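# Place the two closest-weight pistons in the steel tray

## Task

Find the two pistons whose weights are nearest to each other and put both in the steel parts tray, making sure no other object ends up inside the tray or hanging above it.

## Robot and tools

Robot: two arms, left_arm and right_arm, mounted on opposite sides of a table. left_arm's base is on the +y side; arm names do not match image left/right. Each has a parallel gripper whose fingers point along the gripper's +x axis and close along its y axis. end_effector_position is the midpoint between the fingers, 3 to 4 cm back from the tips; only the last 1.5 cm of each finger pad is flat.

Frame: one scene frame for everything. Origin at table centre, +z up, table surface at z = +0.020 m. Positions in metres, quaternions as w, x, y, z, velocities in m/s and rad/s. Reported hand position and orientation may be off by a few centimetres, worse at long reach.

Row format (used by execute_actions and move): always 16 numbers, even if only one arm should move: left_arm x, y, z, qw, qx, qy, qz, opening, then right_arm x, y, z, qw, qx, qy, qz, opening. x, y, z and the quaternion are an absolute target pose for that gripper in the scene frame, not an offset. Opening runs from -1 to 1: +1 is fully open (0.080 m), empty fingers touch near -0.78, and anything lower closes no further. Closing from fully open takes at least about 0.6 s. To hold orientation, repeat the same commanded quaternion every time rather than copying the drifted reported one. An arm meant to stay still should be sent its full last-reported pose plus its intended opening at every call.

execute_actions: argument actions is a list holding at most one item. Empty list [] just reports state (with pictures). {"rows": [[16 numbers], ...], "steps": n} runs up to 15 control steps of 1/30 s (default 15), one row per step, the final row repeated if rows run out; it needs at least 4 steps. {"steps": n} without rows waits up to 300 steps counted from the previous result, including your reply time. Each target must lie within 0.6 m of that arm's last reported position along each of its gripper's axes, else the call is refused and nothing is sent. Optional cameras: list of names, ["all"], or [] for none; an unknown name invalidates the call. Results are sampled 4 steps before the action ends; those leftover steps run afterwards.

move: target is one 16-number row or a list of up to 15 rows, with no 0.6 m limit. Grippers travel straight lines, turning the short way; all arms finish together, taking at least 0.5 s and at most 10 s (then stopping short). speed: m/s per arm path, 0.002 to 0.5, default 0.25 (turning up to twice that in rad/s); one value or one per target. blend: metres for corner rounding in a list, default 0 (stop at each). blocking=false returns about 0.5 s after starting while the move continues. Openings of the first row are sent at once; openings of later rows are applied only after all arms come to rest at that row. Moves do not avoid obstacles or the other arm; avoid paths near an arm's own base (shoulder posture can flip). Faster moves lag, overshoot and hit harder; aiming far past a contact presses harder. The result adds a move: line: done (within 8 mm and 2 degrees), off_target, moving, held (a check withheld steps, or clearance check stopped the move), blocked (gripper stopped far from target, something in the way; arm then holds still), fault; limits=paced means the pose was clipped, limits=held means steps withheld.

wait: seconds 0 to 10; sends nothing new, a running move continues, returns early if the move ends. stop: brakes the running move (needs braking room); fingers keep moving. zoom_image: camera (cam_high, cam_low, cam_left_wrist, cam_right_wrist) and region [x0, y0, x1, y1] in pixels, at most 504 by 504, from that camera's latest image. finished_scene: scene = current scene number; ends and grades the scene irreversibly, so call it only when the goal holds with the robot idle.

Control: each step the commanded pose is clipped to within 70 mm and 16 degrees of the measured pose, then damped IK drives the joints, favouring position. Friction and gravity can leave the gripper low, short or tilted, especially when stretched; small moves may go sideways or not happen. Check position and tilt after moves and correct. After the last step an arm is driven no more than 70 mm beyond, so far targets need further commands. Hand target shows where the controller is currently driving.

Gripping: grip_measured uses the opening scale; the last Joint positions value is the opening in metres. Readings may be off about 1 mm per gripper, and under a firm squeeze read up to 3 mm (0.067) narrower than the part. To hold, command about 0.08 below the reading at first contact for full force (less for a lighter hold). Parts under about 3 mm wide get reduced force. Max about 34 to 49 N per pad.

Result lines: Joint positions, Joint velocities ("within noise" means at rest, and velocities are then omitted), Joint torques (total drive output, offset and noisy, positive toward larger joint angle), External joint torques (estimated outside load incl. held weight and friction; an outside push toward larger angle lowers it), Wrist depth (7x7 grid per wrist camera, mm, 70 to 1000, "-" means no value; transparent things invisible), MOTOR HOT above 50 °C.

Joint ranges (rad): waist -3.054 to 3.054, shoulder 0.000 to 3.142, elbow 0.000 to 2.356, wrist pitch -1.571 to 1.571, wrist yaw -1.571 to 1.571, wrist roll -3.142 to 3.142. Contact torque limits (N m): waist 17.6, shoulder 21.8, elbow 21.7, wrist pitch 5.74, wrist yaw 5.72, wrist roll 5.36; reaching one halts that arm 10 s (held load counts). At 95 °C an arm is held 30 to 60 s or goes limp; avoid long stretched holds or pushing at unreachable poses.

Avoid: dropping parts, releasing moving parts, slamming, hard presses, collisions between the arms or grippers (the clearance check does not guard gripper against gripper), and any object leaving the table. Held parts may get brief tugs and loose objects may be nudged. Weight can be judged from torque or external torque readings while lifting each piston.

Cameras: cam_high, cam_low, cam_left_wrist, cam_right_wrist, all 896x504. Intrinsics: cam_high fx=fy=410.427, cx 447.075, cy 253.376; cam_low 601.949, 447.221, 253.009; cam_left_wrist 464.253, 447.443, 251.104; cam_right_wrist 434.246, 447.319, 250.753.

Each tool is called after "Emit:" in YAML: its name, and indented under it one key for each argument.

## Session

Emit:
execute_actions:
  actions: []

Emit:
zoom_image:
  camera: "cam_high"
  region: [180, 90, 660, 440]

Scene clock: 0.00 s of 12600.00 s.
left_arm: end_effector_position=(+0.0943, +0.2772, +0.1503) grip_measured=+1.000 end_effector_quat_wxyz=(+0.706, +0.448, +0.166, -0.524) | right_arm: end_effector_position=(-0.2367, -0.2797, +0.2227) grip_measured=+1.000 end_effector_quat_wxyz=(+0.495, -0.260, +0.135, +0.818)
Joint positions: left_arm=[0.453 0.644 0.415 -0.557 -0.102 0.598 0.08] | right_arm=[1.169 0.956 0.69 -0.456 0.564 0.397 0.08]
Joint velocities: within noise
Joint torques (N m): no reading
External joint torques (N m): no reading
Heat: left arm: hottest wrist roll 39 °C (+0.0 °C/min); right arm: hottest wrist yaw 37 °C (+0.0 °C/min).
Wrist depth (mm): cam_left_wrist=[- - 229 196 238 211 189 / - 340 214 182 217 203 182 / - 238 204 175 170 195 174 / - 222 193 178 174 181 170 / - 209 185 186 176 93 164 / - - 198 190 195 93 - / - - 221 207 187 79 -] | cam_right_wrist=[- - - - 534 536 541 / - - - 464 462 443 446 / - - - 393 395 404 385 / - - - 350 353 339 351 / - - 308 310 319 104 306 / - - 274 281 284 85 - / - - 251 256 259 81 -]
Hand target: left_arm +0.0944, +0.2771, +0.1506; +0.706, +0.447, +0.166, -0.523 | right_arm -0.2371, -0.2794, +0.2251; +0.495, -0.256, +0.136, +0.819

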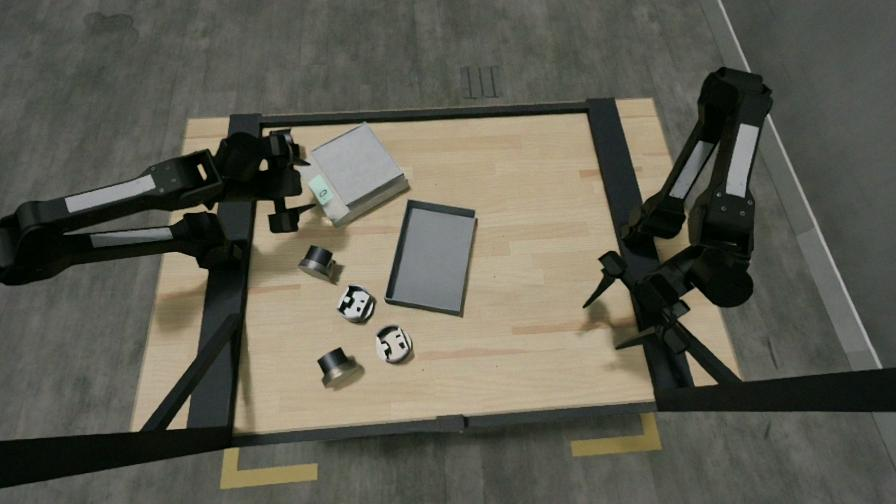

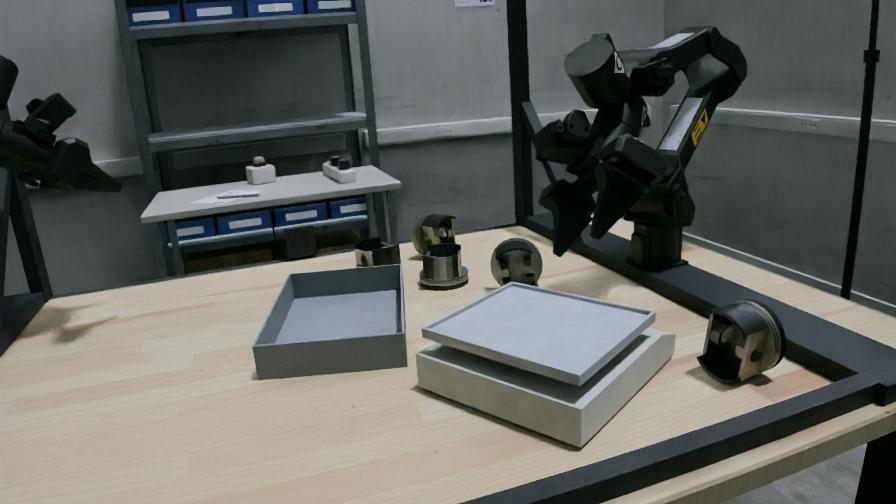

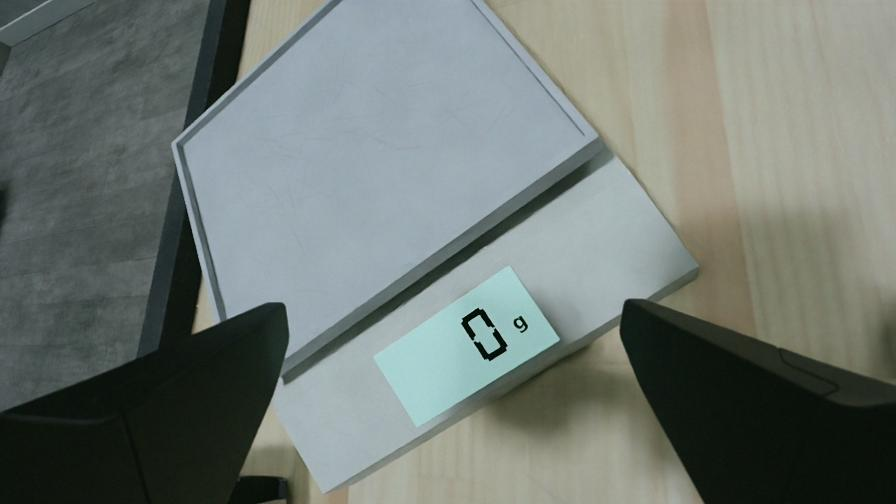

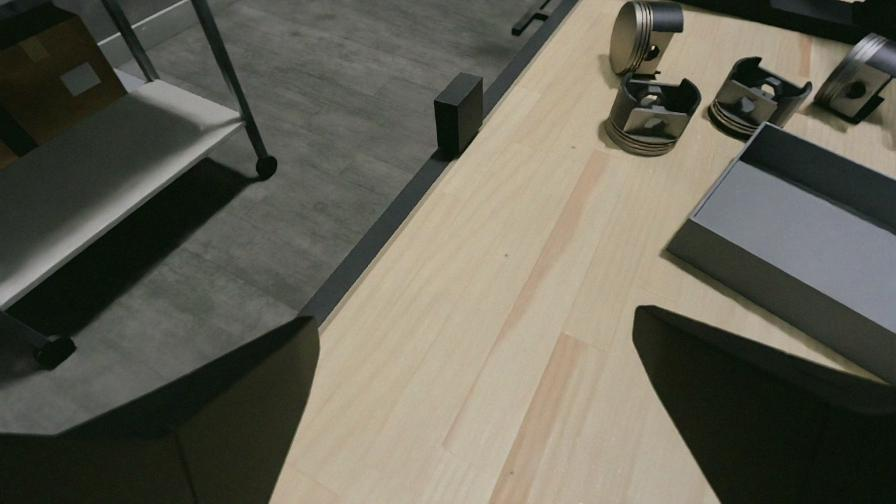

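Scaled by 1.050.

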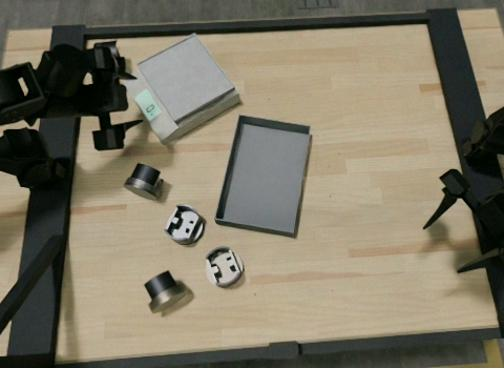

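Emit:
move:
  target: [0.235, 0.27, 0.2, 0.5, 0.5, 0.5, -0.5, 1, -0.2371, -0.2794, 0.2251, 0.495, -0.258, 0.135, 0.819, 1]
  speed: 0.5
  cameras: ["cam_left_wrist","cam_high"]

Scene clock: 1.63 s of 12600.00 s.
left_arm: end_effector_position=(+0.2325, +0.2701, +0.2006) grip_measured=+1.000 end_effector_quat_wxyz=(+0.502, +0.499, +0.499, -0.501) end_effector_velocity=(-0.001, +0.001, +0.004) end_effector_angular_velocity=(+0.010, +0.001, +0.005) | right_arm: end_effector_position=(-0.2364, -0.2798, +0.2223) grip_measured=+1.000 end_effector_quat_wxyz=(+0.495, -0.261, +0.135, +0.818)
Joint positions: left_arm=[0.908 1.723 1.543 -1.387 0.003 0.902 0.08] | right_arm=[1.169 0.956 0.69 -0.459 0.564 0.397 0.08]
Joint velocities: left_arm=[-0.002 0.002 0.017 -0.022 -0.007 -0.007 0] | right_arm=[within noise]
Joint torques (N m): left_arm=[0.22 -4.79 6.54 0.29 -0.06 0.15] | right_arm=[0 -2.5 6.65 1.55 0.36 0.02]
External joint torques (N m): left_arm=[0.23 2 0.88 -0.04 -0.1 0.14] | right_arm=[0 -0.27 0.25 0.23 0.13 0.02]
Heat: left arm: hottest wrist roll 39 °C (+0.0 °C/min); right arm: hottest wrist yaw 37 °C (+0.0 °C/min).
Wrist depth (mm): cam_left_wrist=[885 213 215 164 166 170 197 / 950 223 230 173 176 177 241 / 994 232 242 184 185 250 257 / - 236 256 256 261 267 272 / - 251 256 272 277 277 290 / - - 209 288 294 93 - / - - 283 288 295 79 -] | cam_right_wrist=[- - - - 523 540 545 / - - - 456 449 439 445 / - - - 395 398 400 383 / - - - 347 349 341 354 / - - 308 312 318 104 303 / - - 273 280 282 85 - / - - 250 256 259 81 -]
Hand target: left_arm +0.2350, +0.2700, +0.2000; +0.500, +0.500, +0.500, -0.500 | right_arm -0.2371, -0.2794, +0.2250; +0.495, -0.258, +0.135, +0.819
Off the commanded pose: left_arm 0.003 m, 0 deg | right_arm 0.003 m, 0 deg.
Kept back: nothing.
move: done
Images, in order (width x height): cam_high 896x504, cam_left_wrist 896x504.

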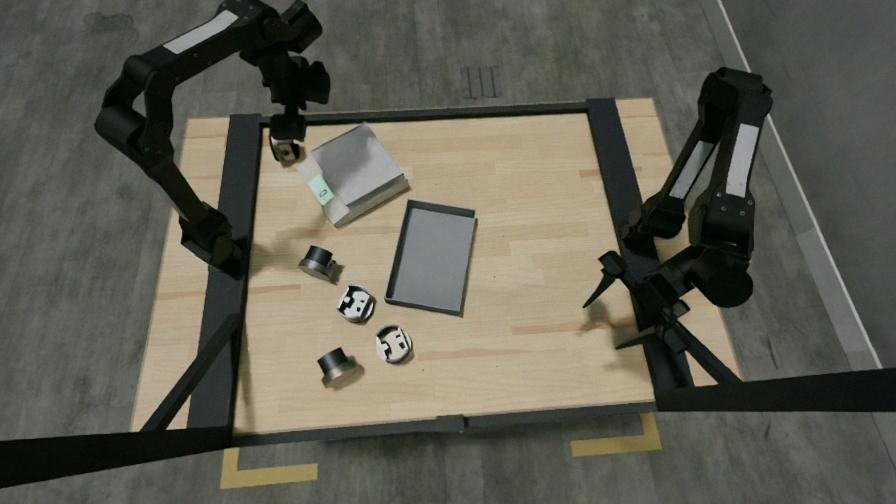

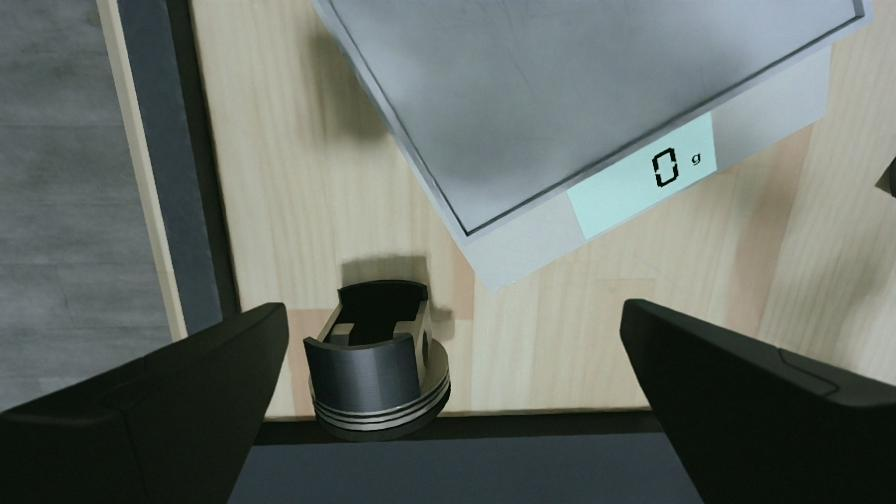

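Emit:
move:
  target: [0.271, 0.34, 0.13, 0.5254, 0.4732, 0.5254, -0.4732, 1, -0.2371, -0.2794, 0.2251, 0.495, -0.258, 0.135, 0.819, 1]
  speed: 0.3
  cameras: ["cam_left_wrist"]

Scene clock: 3.17 s of 12600.00 s.
left_arm: end_effector_position=(+0.2731, +0.3386, +0.1350) grip_measured=+1.000 end_effector_quat_wxyz=(+0.532, +0.475, +0.520, -0.470) | right_arm: end_effector_position=(-0.2364, -0.2798, +0.2223) grip_measured=+1.000 end_effector_quat_wxyz=(+0.495, -0.261, +0.135, +0.818)
Joint positions: left_arm=[1.162 1.727 1.287 -1.114 -0.001 1.049 0.08] | right_arm=[1.169 0.956 0.69 -0.459 0.564 0.397 0.08]
Joint velocities: within noise
Joint torques (N m): left_arm=[0.12 -4.96 4.19 0.48 0.08 0.15] | right_arm=[0.02 -2.48 6.81 1.59 0.29 0.01]
External joint torques (N m): left_arm=[0.13 2 -1.52 0.13 0.04 0.15] | right_arm=[0.01 -0.24 0.36 0.25 0.07 0]
Heat: left arm: hottest wrist roll 39 °C (+0.0 °C/min); right arm: hottest wrist yaw 37 °C (+0.0 °C/min).
Wrist depth (mm): cam_left_wrist=[842 143 160 162 160 108 129 / 895 149 169 170 169 138 145 / 940 159 177 178 181 155 186 / 983 168 187 119 190 194 196 / - 170 194 122 137 93 209 / - - 196 129 207 93 - / - - 200 203 207 79 -] | cam_right_wrist=[- - - - 523 537 539 / - - - 458 448 439 448 / - - - 395 398 401 384 / - - - 347 350 340 356 / - - 308 313 320 104 305 / - - 273 279 282 85 - / - - 251 256 258 81 -]
Hand target: left_arm +0.2710, +0.3400, +0.1301; +0.526, +0.473, +0.525, -0.473 | right_arm -0.2371, -0.2794, +0.2250; +0.495, -0.258, +0.135, +0.819
Off the commanded pose: left_arm 0.006 m, 1 deg | right_arm 0.003 m, 0 deg.
Kept back: nothing.
move: done
Images, in order (width x height): cam_left_wrist 896x504.

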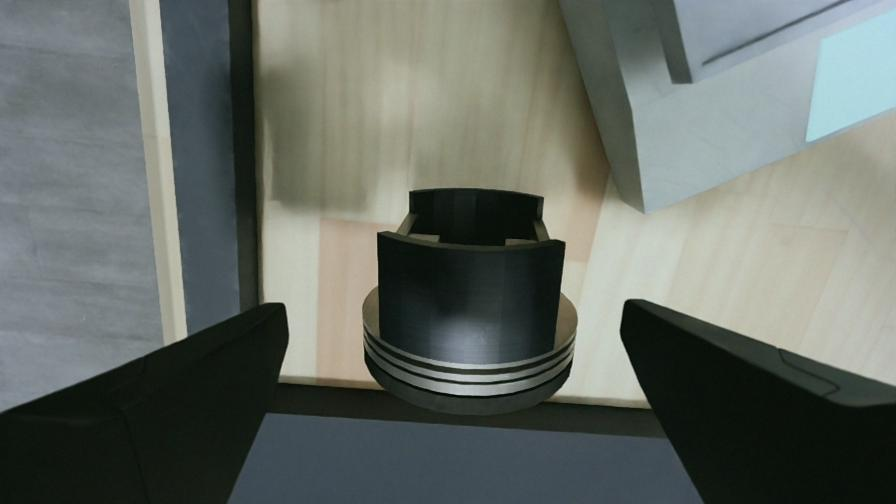

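Emit:
move:
  target:
    - [0.2637, 0.343, 0.079, 0.5193, 0.48, 0.5193, -0.48, 1, -0.2371, -0.2794, 0.2251, 0.495, -0.258, 0.135, 0.819, 1]
  speed: 0.15
  cameras: ["cam_left_wrist"]

Scene clock: 4.33 s of 12600.00 s.
left_arm: end_effector_position=(+0.2664, +0.3415, +0.0836) grip_measured=+1.000 end_effector_quat_wxyz=(+0.525, +0.481, +0.515, -0.477) | right_arm: end_effector_position=(-0.2364, -0.2798, +0.2223) grip_measured=+1.000 end_effector_quat_wxyz=(+0.495, -0.261, +0.135, +0.818)
Joint positions: left_arm=[1.162 1.76 1.112 -0.907 -0.001 1.075 0.08] | right_arm=[1.169 0.956 0.69 -0.459 0.564 0.397 0.08]
Joint velocities: within noise
Joint torques (N m): left_arm=[0.05 -4.87 3.94 0.5 0.08 0.15] | right_arm=[0.02 -2.69 6.7 1.58 0.28 0.06]
External joint torques (N m): left_arm=[0.06 1.98 -1.46 0.12 0.03 0.16] | right_arm=[0.02 -0.46 0.28 0.25 0.06 0.06]
Heat: left arm: hottest wrist roll 39 °C (+0.0 °C/min); right arm: hottest wrist yaw 37 °C (+0.0 °C/min).
Wrist depth (mm): cam_left_wrist=[- 112 114 115 115 - 84 / 105 118 118 120 122 88 90 / 106 124 126 127 129 114 103 / 109 130 132 129 134 139 140 / 116 127 99 135 98 142 148 / - - - - - 93 - / - - 89 72 89 79 -] | cam_right_wrist=[- - - - 523 545 546 / - - - 456 448 437 447 / - - - 395 399 401 387 / - - - 348 351 341 356 / - - 307 310 321 104 304 / - - 273 280 282 85 - / - - 252 255 258 81 -]
Hand target: left_arm +0.2637, +0.3430, +0.0791; +0.519, +0.480, +0.519, -0.480 | right_arm -0.2371, -0.2794, +0.2250; +0.495, -0.258, +0.135, +0.819
Off the commanded pose: left_arm 0.005 m, 1 deg | right_arm 0.003 m, 0 deg.
Kept back: nothing.
move: done
Images, in order (width x height): cam_left_wrist 896x504.

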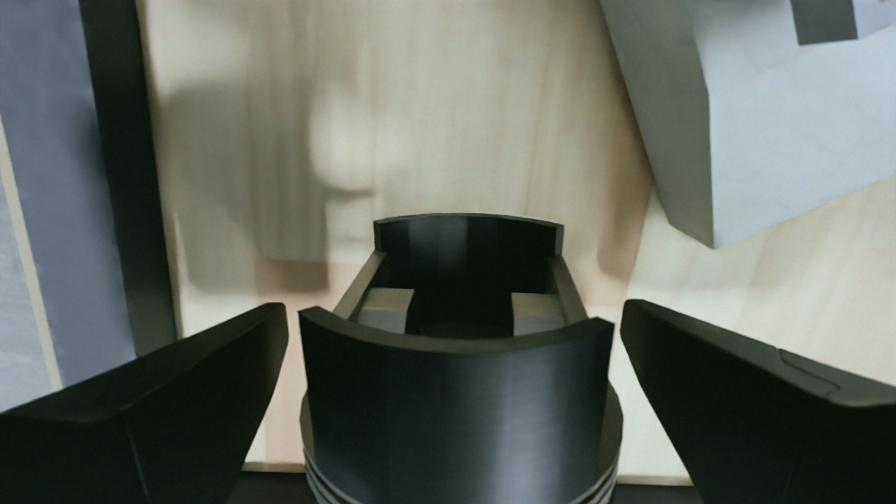

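Emit:
move:
  target: [0.2637, 0.342, 0.080, 0.5193, 0.48, 0.5193, -0.48, 0.15, -0.2371, -0.2794, 0.2251, 0.495, -0.258, 0.135, 0.819, 1]
  speed: 0.15
  cameras: ["cam_left_wrist"]

Scene clock: 5.27 s of 12600.00 s.
left_arm: end_effector_position=(+0.2658, +0.3418, +0.0839) grip_measured=+0.315 end_effector_quat_wxyz=(+0.524, +0.481, +0.515, -0.478) | right_arm: end_effector_position=(-0.2364, -0.2798, +0.2223) grip_measured=+1.000 end_effector_quat_wxyz=(+0.495, -0.261, +0.135, +0.818)
Joint positions: left_arm=[1.162 1.759 1.112 -0.91 0 1.075 0.049] | right_arm=[1.169 0.956 0.69 -0.459 0.564 0.397 0.08]
Joint velocities: within noise
Joint torques (N m): left_arm=[-0.22 -4.73 4.43 0.49 0.06 0.03] | right_arm=[-0.09 -2.62 6.83 1.57 0.31 0.03]
External joint torques (N m): left_arm=[-0.22 2.09 -0.95 0.13 0.02 0.03] | right_arm=[-0.09 -0.37 0.39 0.24 0.09 0.03]
Heat: left arm: hottest wrist roll 39 °C (+0.0 °C/min); right arm: hottest wrist yaw 37 °C (+0.0 °C/min).
Wrist depth (mm): cam_left_wrist=[- 114 115 116 116 - 85 / - 120 120 122 123 92 92 / 107 126 128 129 130 111 104 / 111 132 135 132 136 140 142 / 117 137 138 137 103 147 150 / - - - - - - 157 / - - - 73 81 - -] | cam_right_wrist=[- - - - 526 542 546 / - - - 457 450 438 447 / - - - 398 397 403 387 / - - - 346 351 338 356 / - - 309 311 321 104 304 / - - 275 280 282 85 - / - - 252 255 259 81 -]
Hand target: left_arm +0.2637, +0.3420, +0.0801; +0.519, +0.480, +0.519, -0.480 | right_arm -0.2371, -0.2794, +0.2250; +0.495, -0.258, +0.135, +0.819
Off the commanded pose: left_arm 0.004 m, 1 deg | right_arm 0.003 m, 0 deg.
Kept back: nothing.
move: done
Images, in order (width x height): cam_left_wrist 896x504.

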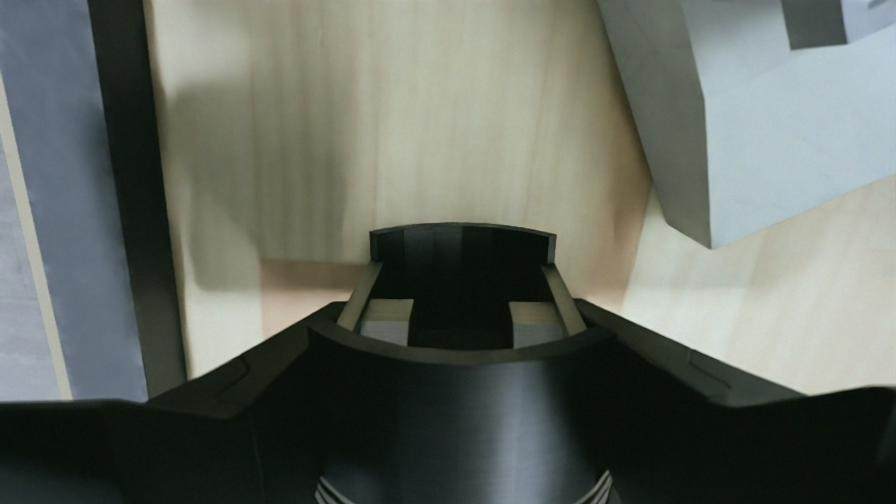

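Emit:
move:
  target:
    - [0.263, 0.335, 0.19, 0.5, 0.5, 0.5, -0.5, 0.15, -0.2371, -0.2794, 0.2251, 0.495, -0.258, 0.135, 0.819, 1]
    - [0.196, 0.155, 0.19, 0.5, 0.5, 0.5, -0.5, 0.15, -0.2371, -0.2794, 0.2251, 0.495, -0.258, 0.135, 0.819, 1]
    - [0.196, 0.153, 0.156, 0.5, 0.5, 0.5, -0.5, 0.15, -0.2371, -0.2794, 0.2251, 0.495, -0.258, 0.135, 0.819, 1]
    - [0.196, 0.153, 0.146, 0.5, 0.5, 0.5, -0.5, 0.15, -0.2371, -0.2794, 0.2251, 0.495, -0.258, 0.135, 0.819, 1]
  speed: [0.2,0.3,0.12,0.05]
  blend: [0.02,0.02,0.005,0]
  cameras: ["cam_left_wrist","cam_high","cam_low"]

Emit:
zoom_image:
  camera: "cam_high"
  region: [295, 165, 355, 215]

Scene clock: 7.73 s of 12600.00 s.
left_arm: end_effector_position=(+0.1961, +0.1513, +0.1500) grip_measured=+0.315 end_effector_quat_wxyz=(+0.503, +0.500, +0.495, -0.503) | right_arm: end_effector_position=(-0.2364, -0.2798, +0.2223) grip_measured=+1.000 end_effector_quat_wxyz=(+0.495, -0.261, +0.135, +0.818)
Joint positions: left_arm=[0.594 1.966 1.655 -1.247 0.002 0.594 0.049] | right_arm=[1.169 0.956 0.69 -0.459 0.564 0.397 0.08]
Joint velocities: within noise
Joint torques (N m): left_arm=[0.09 -6.98 4.68 0.44 -0.06 -0.12] | right_arm=[-0.04 -2.53 6.76 1.58 0.37 0.02]
External joint torques (N m): left_arm=[0.14 1.79 -1.08 0.08 -0.09 -0.12] | right_arm=[-0.02 -0.29 0.35 0.26 0.14 0.02]
Heat: left arm: hottest wrist roll 39 °C (+0.0 °C/min); right arm: hottest wrist yaw 37 °C (+0.0 °C/min).
Wrist depth (mm): cam_left_wrist=[167 168 170 134 117 175 180 / 175 177 143 122 124 128 190 / 183 183 128 128 130 133 201 / 183 133 134 131 137 139 213 / 193 140 138 137 99 148 226 / 193 - - - - - 236 / - - - 73 81 - -] | cam_right_wrist=[- - - - 525 536 547 / - - - 462 451 439 448 / - - - 397 399 401 383 / - - - 349 350 342 353 / - - 307 311 320 104 305 / - - 274 281 282 84 - / - - 250 255 259 81 -]
Hand target: left_arm +0.1961, +0.1530, +0.1461; +0.500, +0.500, +0.500, -0.500 | right_arm -0.2371, -0.2794, +0.2250; +0.495, -0.258, +0.135, +0.819
Off the commanded pose: left_arm 0.004 m, 1 deg | right_arm 0.003 m, 0 deg.
Kept back: nothing.
move: done; blend cut to 0.017 m at target 2
Images, in order (width x height): cam_high 896x504, cam_low 896x504, cam_left_wrist 896x504.

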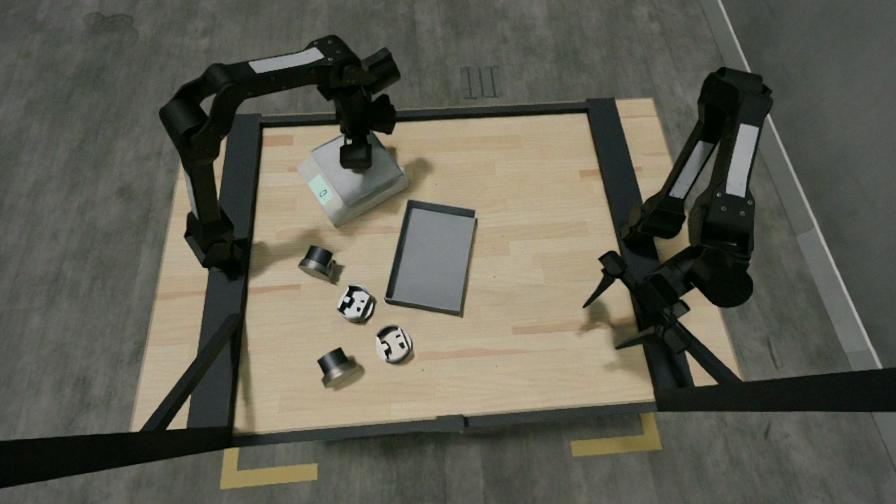

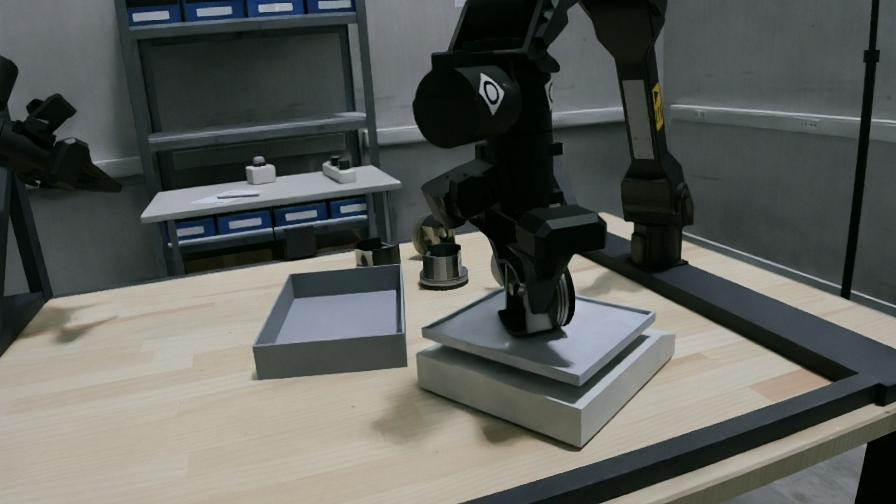

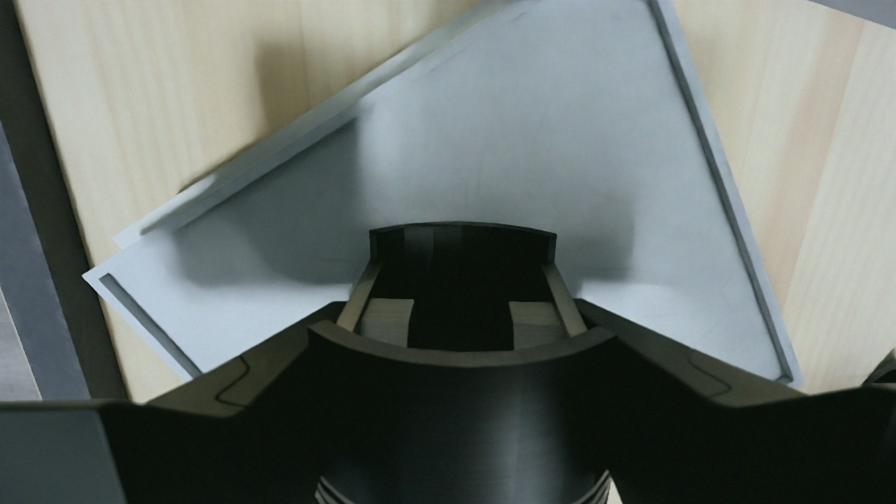

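Scaled by 8.400.

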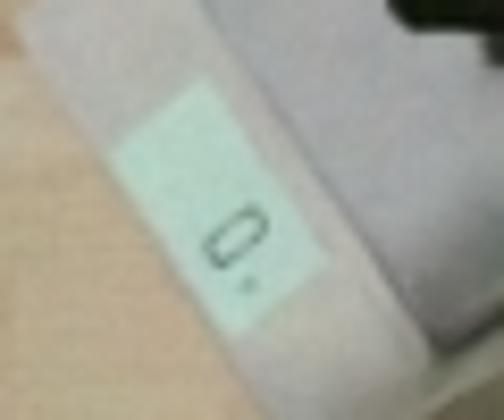

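Emit:
move:
  target: [0.196, 0.153, 0.1435, 0.5, 0.5, 0.5, -0.5, 0.15, -0.2371, -0.2794, 0.2251, 0.495, -0.258, 0.135, 0.819, 1]
  speed: 0.04
  cameras: ["cam_high"]

Emit:
zoom_image:
  camera: "cam_high"
  region: [295, 165, 355, 215]

Scene clock: 8.67 s of 12600.00 s.
left_arm: end_effector_position=(+0.1960, +0.1515, +0.1486) grip_measured=+0.315 end_effector_quat_wxyz=(+0.503, +0.500, +0.495, -0.503) | right_arm: end_effector_position=(-0.2364, -0.2798, +0.2223) grip_measured=+1.000 end_effector_quat_wxyz=(+0.495, -0.261, +0.135, +0.818)
Joint positions: left_arm=[0.594 1.966 1.649 -1.242 0.002 0.594 0.049] | right_arm=[1.169 0.956 0.69 -0.459 0.564 0.397 0.08]
Joint velocities: within noise
Joint torques (N m): left_arm=[0.09 -6.9 4.28 0.75 -0.05 -0.12] | right_arm=[-0.02 -2.51 6.7 1.59 0.34 0.06]
External joint torques (N m): left_arm=[0 1.81 -1.46 0.38 -0.08 -0.12] | right_arm=[-0.04 -0.27 0.27 0.26 0.12 0.05]
Heat: left arm: hottest wrist roll 39 °C (+0.0 °C/min); right arm: hottest wrist yaw 37 °C (+0.0 °C/min).
Wrist depth (mm): cam_left_wrist=[167 169 170 135 117 175 180 / 175 177 144 122 124 128 189 / 183 183 127 128 130 134 201 / 183 133 133 132 137 138 212 / 191 140 138 137 99 148 224 / 192 - - - - - 235 / - - - 73 81 - -] | cam_right_wrist=[- - - - 528 534 540 / - - - 461 445 439 445 / - - - 394 398 398 385 / - - - 347 348 341 354 / - - 307 309 319 104 305 / - - 275 281 281 85 - / - - 251 258 257 81 -]
Hand target: left_arm +0.1960, +0.1531, +0.1436; +0.500, +0.500, +0.500, -0.500 | right_arm -0.2371, -0.2794, +0.2250; +0.495, -0.258, +0.135, +0.819
Off the commanded pose: left_arm 0.005 m, 1 deg | right_arm 0.003 m, 0 deg.
Kept back: nothing.
move: done
Images, in order (width x height): cam_high 896x504.

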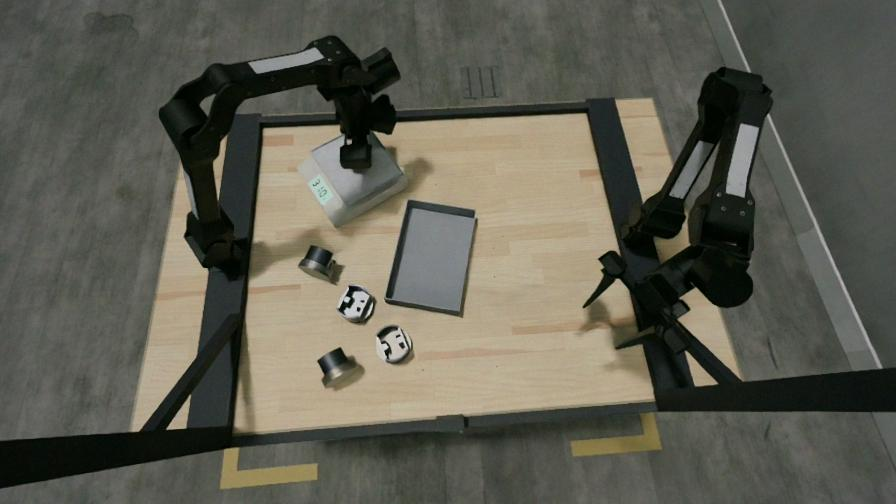

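Scaled by 8.400.

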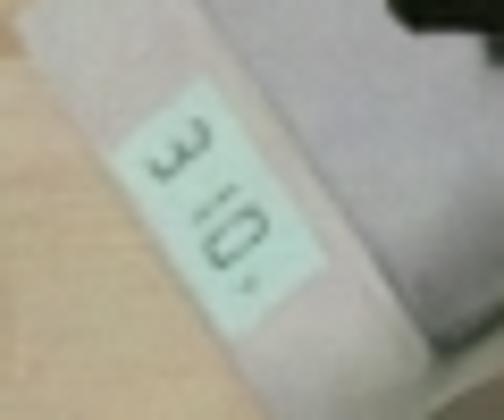

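Contact. Open and read.

Emit:
move:
  target: [0.196, 0.153, 0.145, 0.5, 0.5, 0.5, -0.5, 0.75, -0.2371, -0.2794, 0.2251, 0.495, -0.258, 0.135, 0.819, 1]
  speed: 0.04
  cameras: ["cam_high","cam_left_wrist"]

Emit:
zoom_image:
  camera: "cam_high"
  region: [295, 165, 355, 215]

Scene clock: 9.60 s of 12600.00 s.
left_arm: end_effector_position=(+0.1960, +0.1513, +0.1485) grip_measured=+0.747 end_effector_quat_wxyz=(+0.503, +0.500, +0.494, -0.503) | right_arm: end_effector_position=(-0.2364, -0.2798, +0.2223) grip_measured=+1.000 end_effector_quat_wxyz=(+0.495, -0.261, +0.135, +0.818)
Joint positions: left_arm=[0.594 1.966 1.649 -1.241 0.002 0.594 0.069] | right_arm=[1.169 0.956 0.69 -0.459 0.564 0.397 0.08]
Joint velocities: within noise
Joint torques (N m): left_arm=[0.1 -6.94 4.91 0.3 -0.04 -0.12] | right_arm=[0.01 -2.59 6.64 1.58 0.32 0.01]
External joint torques (N m): left_arm=[0.14 1.83 -0.87 -0.07 -0.08 -0.12] | right_arm=[0.01 -0.37 0.25 0.26 0.1 0.01]
Heat: left arm: hottest wrist roll 39 °C (+0.0 °C/min); right arm: hottest wrist yaw 37 °C (+0.0 °C/min).
Wrist depth (mm): cam_left_wrist=[166 169 170 136 117 174 178 / 174 177 175 122 124 127 188 / 183 182 127 128 130 133 199 / 189 132 132 131 136 138 211 / 191 137 100 134 142 146 223 / - - - - 101 83 234 / - - 75 72 - 80 -] | cam_right_wrist=[- - - - 524 538 549 / - - - 458 446 439 446 / - - - 396 398 401 383 / - - - 347 353 341 352 / - - 308 311 317 104 305 / - - 275 281 282 84 - / - - 249 255 259 81 -]
Hand target: left_arm +0.1960, +0.1531, +0.1451; +0.500, +0.500, +0.500, -0.500 | right_arm -0.2371, -0.2794, +0.2250; +0.495, -0.258, +0.135, +0.819
Off the commanded pose: left_arm 0.004 m, 1 deg | right_arm 0.003 m, 0 deg.
Kept back: nothing.
move: done
Images, in order (width x height): cam_high 896x504, cam_left_wrist 896x504.

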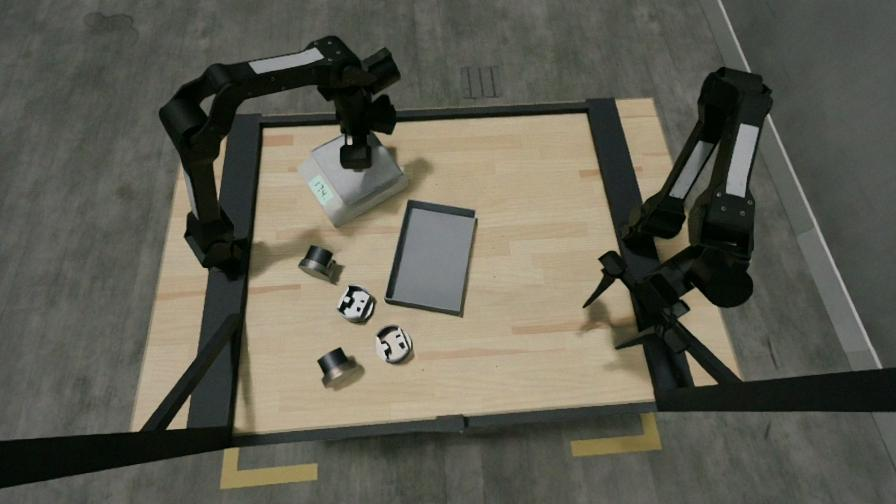

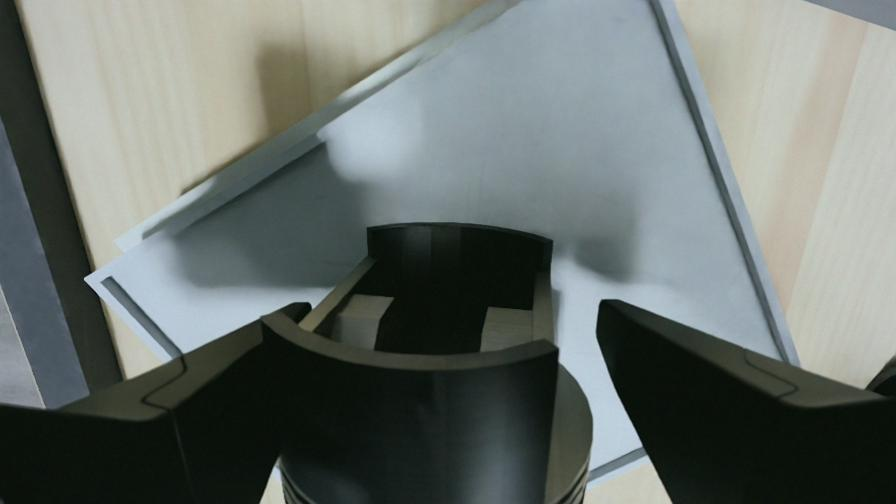

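Scaled by 8.400.

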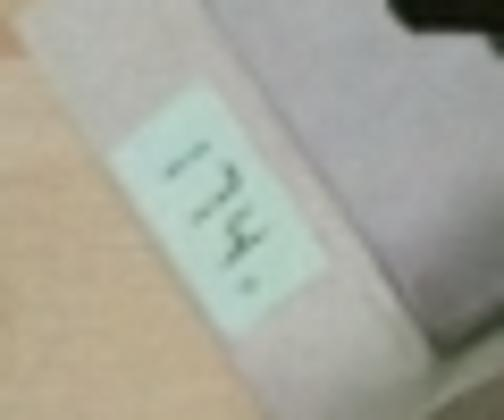

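Emit:
move:
  target: [0.196, 0.153, 0.145, 0.5, 0.5, 0.5, -0.5, 0.15, -0.2371, -0.2794, 0.2251, 0.495, -0.258, 0.135, 0.819, 1]
  cameras: ["cam_left_wrist"]

Emit:
move:
  target:
    - [0.2, 0.16, 0.19, 0.5, 0.5, 0.5, -0.5, 0.15, -0.2371, -0.2794, 0.2251, 0.495, -0.258, 0.135, 0.819, 1]
    - [0.262, 0.33, 0.19, 0.5, 0.5, 0.5, -0.5, 0.15, -0.2371, -0.2794, 0.2251, 0.495, -0.258, 0.135, 0.819, 1]
    - [0.262, 0.34, 0.095, 0.5, 0.5, 0.5, -0.5, 0.15, -0.2371, -0.2794, 0.2251, 0.495, -0.258, 0.135, 0.819, 1]
    - [0.262, 0.34, 0.080, 0.5, 0.5, 0.5, -0.5, 0.15, -0.2371, -0.2794, 0.2251, 0.495, -0.258, 0.135, 0.819, 1]
  speed: [0.2,0.3,0.15,0.06]
  blend: [0.02,0.02,0.005,0]
  cameras: ["cam_left_wrist","cam_low"]

Scene clock: 10.63 s of 12600.00 s.
left_arm: end_effector_position=(+0.1961, +0.1515, +0.1485) grip_measured=+0.312 end_effector_quat_wxyz=(+0.503, +0.500, +0.495, -0.503) | right_arm: end_effector_position=(-0.2364, -0.2798, +0.2223) grip_measured=+1.000 end_effector_quat_wxyz=(+0.495, -0.261, +0.135, +0.818)
Joint positions: left_arm=[0.594 1.966 1.649 -1.241 0.001 0.594 0.049] | right_arm=[1.169 0.956 0.69 -0.459 0.564 0.397 0.08]
Joint velocities: within noise
Joint torques (N m): left_arm=[0.09 -6.95 4.91 0.33 -0.01 -0.11] | right_arm=[-0.02 -2.55 6.74 1.59 0.31 0.02]
External joint torques (N m): left_arm=[0.04 1.85 -0.84 -0.02 -0.03 -0.11] | right_arm=[-0.02 -0.3 0.34 0.27 0.09 0.02]
Heat: left arm: hottest wrist roll 39 °C (+0.0 °C/min); right arm: hottest wrist yaw 37 °C (+0.0 °C/min).
Wrist depth (mm): cam_left_wrist=[167 169 170 136 117 174 179 / 175 177 175 122 124 127 189 / 183 183 127 128 130 133 199 / 182 133 133 131 137 138 211 / 191 139 138 137 99 147 224 / 193 - - - - - 235 / - - - 72 81 - -] | cam_right_wrist=[- - - - 526 538 542 / - - - 458 443 437 449 / - - - 396 400 402 386 / - - - 347 352 338 355 / - - 309 310 320 104 305 / - - 274 280 284 84 - / - - 251 256 258 81 -]
Hand target: left_arm +0.1960, +0.1531, +0.1451; +0.500, +0.500, +0.500, -0.500 | right_arm -0.2371, -0.2794, +0.2250; +0.495, -0.258, +0.135, +0.819
Off the commanded pose: left_arm 0.004 m, 1 deg | right_arm 0.003 m, 0 deg.
Kept back: nothing.
move: done
Images, in order (width x height): cam_left_wrist 896x504.

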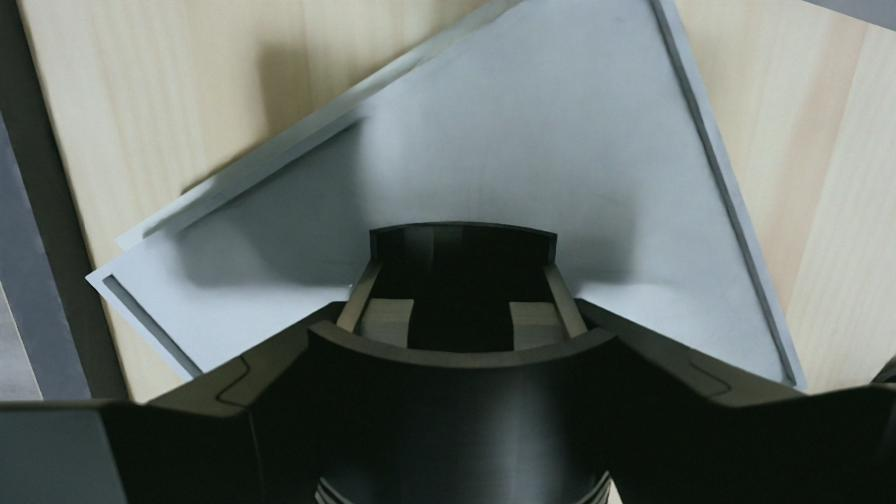

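Scene clock: 12.67 s of 12600.00 s.
left_arm: end_effector_position=(+0.2641, +0.3382, +0.0849) grip_measured=+0.312 end_effector_quat_wxyz=(+0.505, +0.502, +0.496, -0.497) | right_arm: end_effector_position=(-0.2364, -0.2798, +0.2223) grip_measured=+1.000 end_effector_quat_wxyz=(+0.495, -0.261, +0.135, +0.818)
Joint positions: left_arm=[1.148 1.757 1.114 -0.913 -0.002 1.142 0.049] | right_arm=[1.169 0.956 0.69 -0.459 0.564 0.397 0.08]
Joint velocities: within noise
Joint torques (N m): left_arm=[0.29 -4.78 3.9 0.62 0.13 0.15] | right_arm=[0.06 -2.56 6.76 1.61 0.32 0.03]
External joint torques (N m): left_arm=[0.32 2 -1.46 0.27 0.08 0.15] | right_arm=[0.06 -0.32 0.33 0.28 0.09 0.02]
Heat: left arm: hottest wrist roll 39 °C (+0.0 °C/min); right arm: hottest wrist yaw 37 °C (+0.0 °C/min).
Wrist depth (mm): cam_left_wrist=[- 113 115 116 116 - 86 / - 119 119 122 123 89 93 / 108 126 127 129 130 105 133 / 112 132 134 131 137 140 142 / 117 138 138 136 103 147 151 / - - - - - - 158 / - - - 72 80 - -] | cam_right_wrist=[- - - - 529 539 546 / - - - 461 451 440 449 / - - - 395 401 403 386 / - - - 347 352 339 355 / - - 305 313 322 104 303 / - - 274 280 283 85 - / - - 252 256 258 81 -]
Hand target: left_arm +0.2619, +0.3401, +0.0801; +0.500, +0.500, +0.500, -0.500 | right_arm -0.2371, -0.2794, +0.2250; +0.495, -0.258, +0.135, +0.819
Off the commanded pose: left_arm 0.006 m, 1 deg | right_arm 0.003 m, 0 deg.
Kept back: nothing.
move: done
Images, in order (width x height): cam_low 896x504, cam_left_wrist 896x504.

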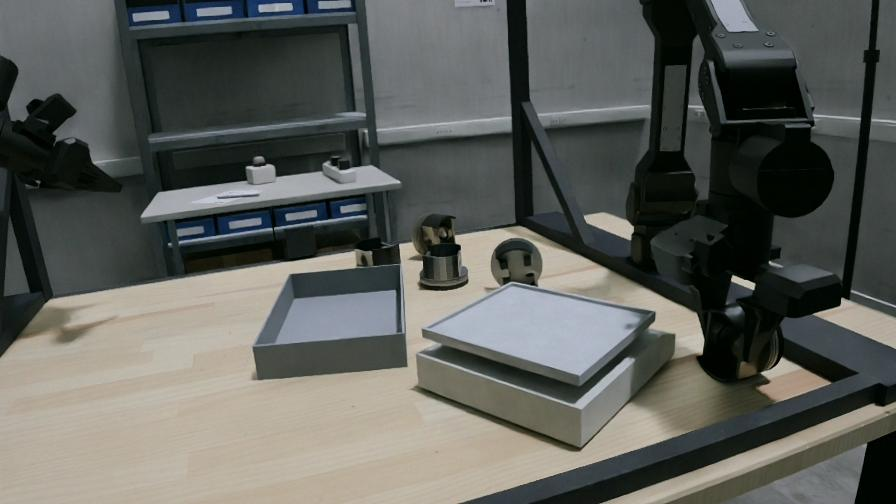

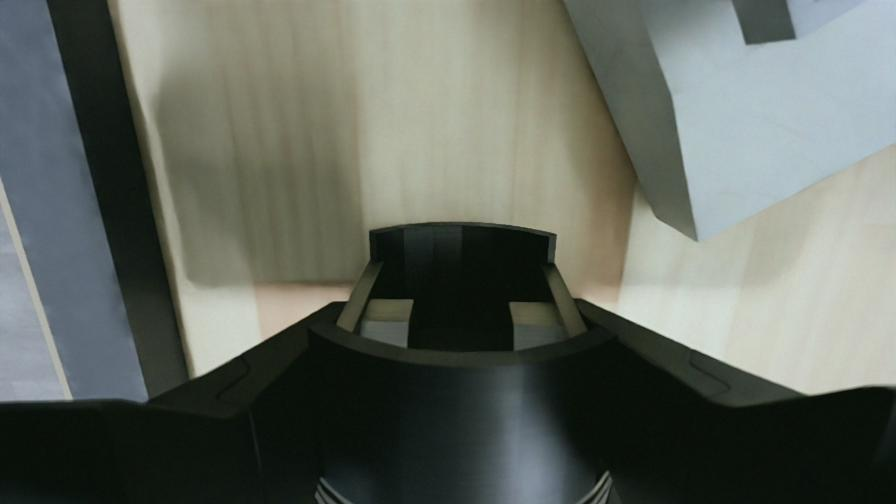

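Emit:
move:
  target:
    - [0.262, 0.34, 0.081, 0.5, 0.5, 0.5, -0.5, 0.8, -0.2371, -0.2794, 0.2251, 0.495, -0.258, 0.135, 0.819, 1]
    - [0.262, 0.338, 0.17, 0.5, 0.5, 0.5, -0.5, 0.9, -0.2371, -0.2794, 0.2251, 0.495, -0.258, 0.135, 0.819, 1]
  speed: [0.05,0.2]
  cameras: ["cam_left_wrist"]

Emit:
move:
  target: [-0.02, 0.255, 0.2, 0.6533, 0.2706, 0.6533, -0.2706, 1, -0.2371, -0.2794, 0.2251, 0.495, -0.258, 0.135, 0.819, 1]
  speed: 0.5
  cameras: ["cam_left_wrist","cam_high"]

Scene clock: 15.17 s of 12600.00 s.
left_arm: end_effector_position=(+0.2608, +0.3397, +0.1677) grip_measured=+0.897 end_effector_quat_wxyz=(+0.497, +0.500, +0.503, -0.500) | right_arm: end_effector_position=(-0.2364, -0.2798, +0.2223) grip_measured=+1.000 end_effector_quat_wxyz=(+0.495, -0.261, +0.135, +0.818)
Joint positions: left_arm=[1.148 1.686 1.371 -1.263 -0.002 1.142 0.075] | right_arm=[1.169 0.956 0.69 -0.459 0.564 0.397 0.08]
Joint velocities: within noise
Joint torques (N m): left_arm=[-0.27 -5.68 6.46 0.26 0.13 -0.06] | right_arm=[0.03 -2.59 6.81 1.6 0.32 0.04]
External joint torques (N m): left_arm=[-0.24 0.92 0.78 -0.04 0.08 -0.06] | right_arm=[0.03 -0.36 0.42 0.28 0.1 0.04]
Heat: left arm: hottest wrist roll 39 °C (+0.0 °C/min); right arm: hottest wrist yaw 37 °C (+0.0 °C/min).
Wrist depth (mm): cam_left_wrist=[871 175 188 190 156 164 200 / 914 189 197 202 174 207 213 / 967 190 209 212 161 219 225 / - 201 221 224 161 235 238 / - 224 235 239 239 242 252 / - - 227 232 235 89 - / - 83 242 248 252 80 -] | cam_right_wrist=[- - - - 527 537 547 / - - - 455 451 443 448 / - - - 393 400 403 383 / - - - 347 351 340 352 / - - 308 312 318 104 305 / - - 272 282 282 84 - / - - 252 258 258 81 -]
Hand target: left_arm +0.2620, +0.3380, +0.1701; +0.500, +0.500, +0.500, -0.500 | right_arm -0.2371, -0.2794, +0.2250; +0.495, -0.258, +0.135, +0.819
Off the commanded pose: left_arm 0.003 m, 0 deg | right_arm 0.003 m, 0 deg.
Kept back: nothing.
move: done
Images, in order (width x height): cam_left_wrist 896x504.

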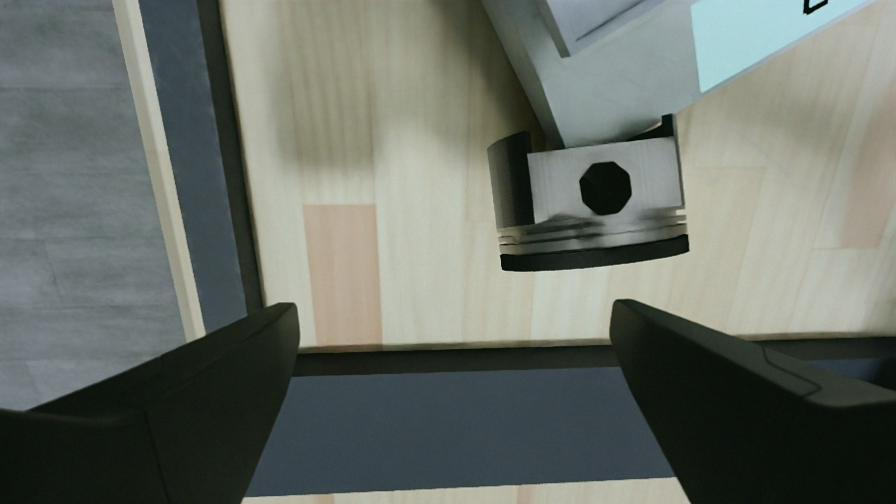

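Scene clock: 16.57 s of 12600.00 s.
left_arm: end_effector_position=(-0.0195, +0.2568, +0.1990) grip_measured=+1.000 end_effector_quat_wxyz=(+0.652, +0.271, +0.654, -0.271) | right_arm: end_effector_position=(-0.2364, -0.2798, +0.2223) grip_measured=+1.000 end_effector_quat_wxyz=(+0.495, -0.261, +0.135, +0.818)
Joint positions: left_arm=[-0.026 1.326 1.159 -1.404 0.003 -0.816 0.08] | right_arm=[1.169 0.956 0.69 -0.459 0.564 0.397 0.08]
Joint velocities: within noise
Joint torques (N m): left_arm=[-0.4 -2.23 6.48 0.29 -0.14 -0.13] | right_arm=[-0.01 -2.57 6.67 1.6 0.33 0.02]
External joint torques (N m): left_arm=[-0.39 1.57 0.74 -0.07 -0.11 -0.13] | right_arm=[-0.02 -0.3 0.23 0.27 0.11 0.02]
Heat: left arm: hottest wrist roll 39 °C (+0.0 °C/min); right arm: hottest wrist yaw 37 °C (+0.0 °C/min).
Wrist depth (mm): cam_left_wrist=[214 216 219 221 222 225 223 / 226 228 230 232 235 238 222 / 238 241 243 244 247 245 253 / 247 254 257 188 257 242 252 / 245 263 272 277 279 230 288 / - - 288 296 300 93 - / - - 290 317 323 79 -] | cam_right_wrist=[- - - - 530 545 543 / - - - 459 453 436 444 / - - - 398 400 404 383 / - - - 348 353 338 356 / - - 309 310 322 104 304 / - - 274 282 282 84 - / - - 250 256 259 81 -]
Hand target: left_arm -0.0200, +0.2550, +0.2001; +0.653, +0.270, +0.653, -0.271 | right_arm -0.2371, -0.2794, +0.2250; +0.495, -0.258, +0.135, +0.819
Off the commanded pose: left_arm 0.002 m, 0 deg | right_arm 0.003 m, 0 deg.
Kept back: nothing.
move: done
Images, in order (width x height): cam_high 896x504, cam_left_wrist 896x504.

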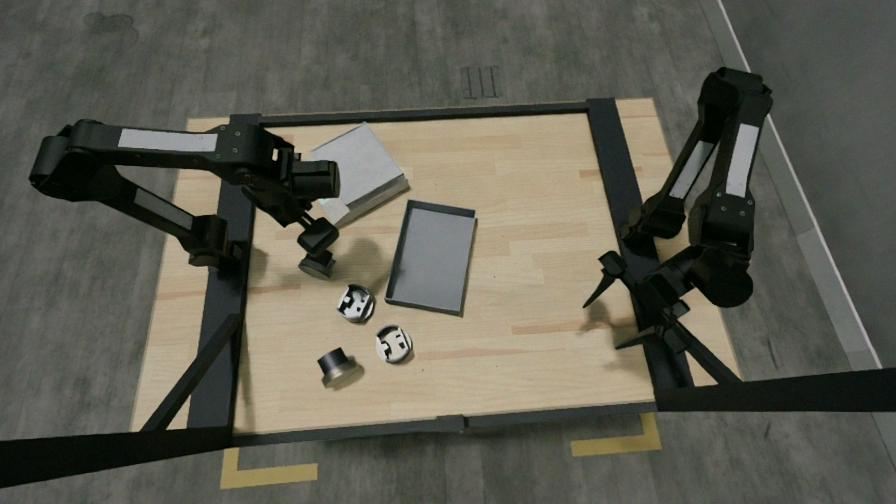

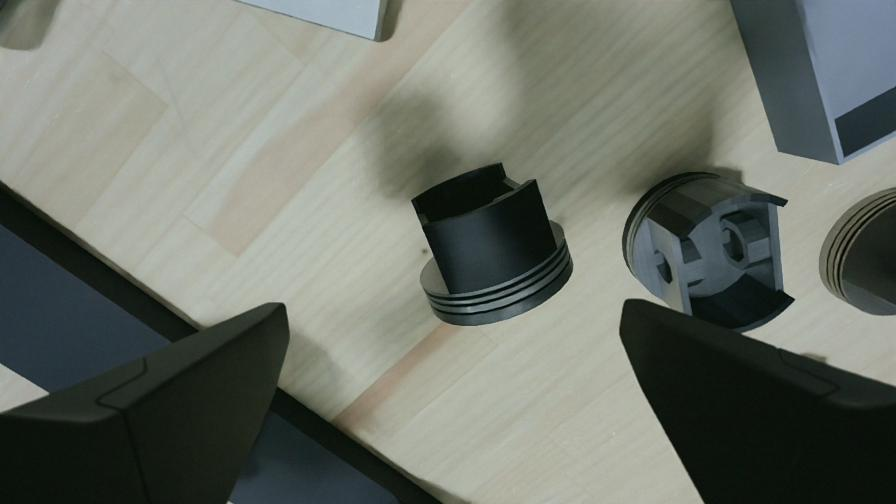

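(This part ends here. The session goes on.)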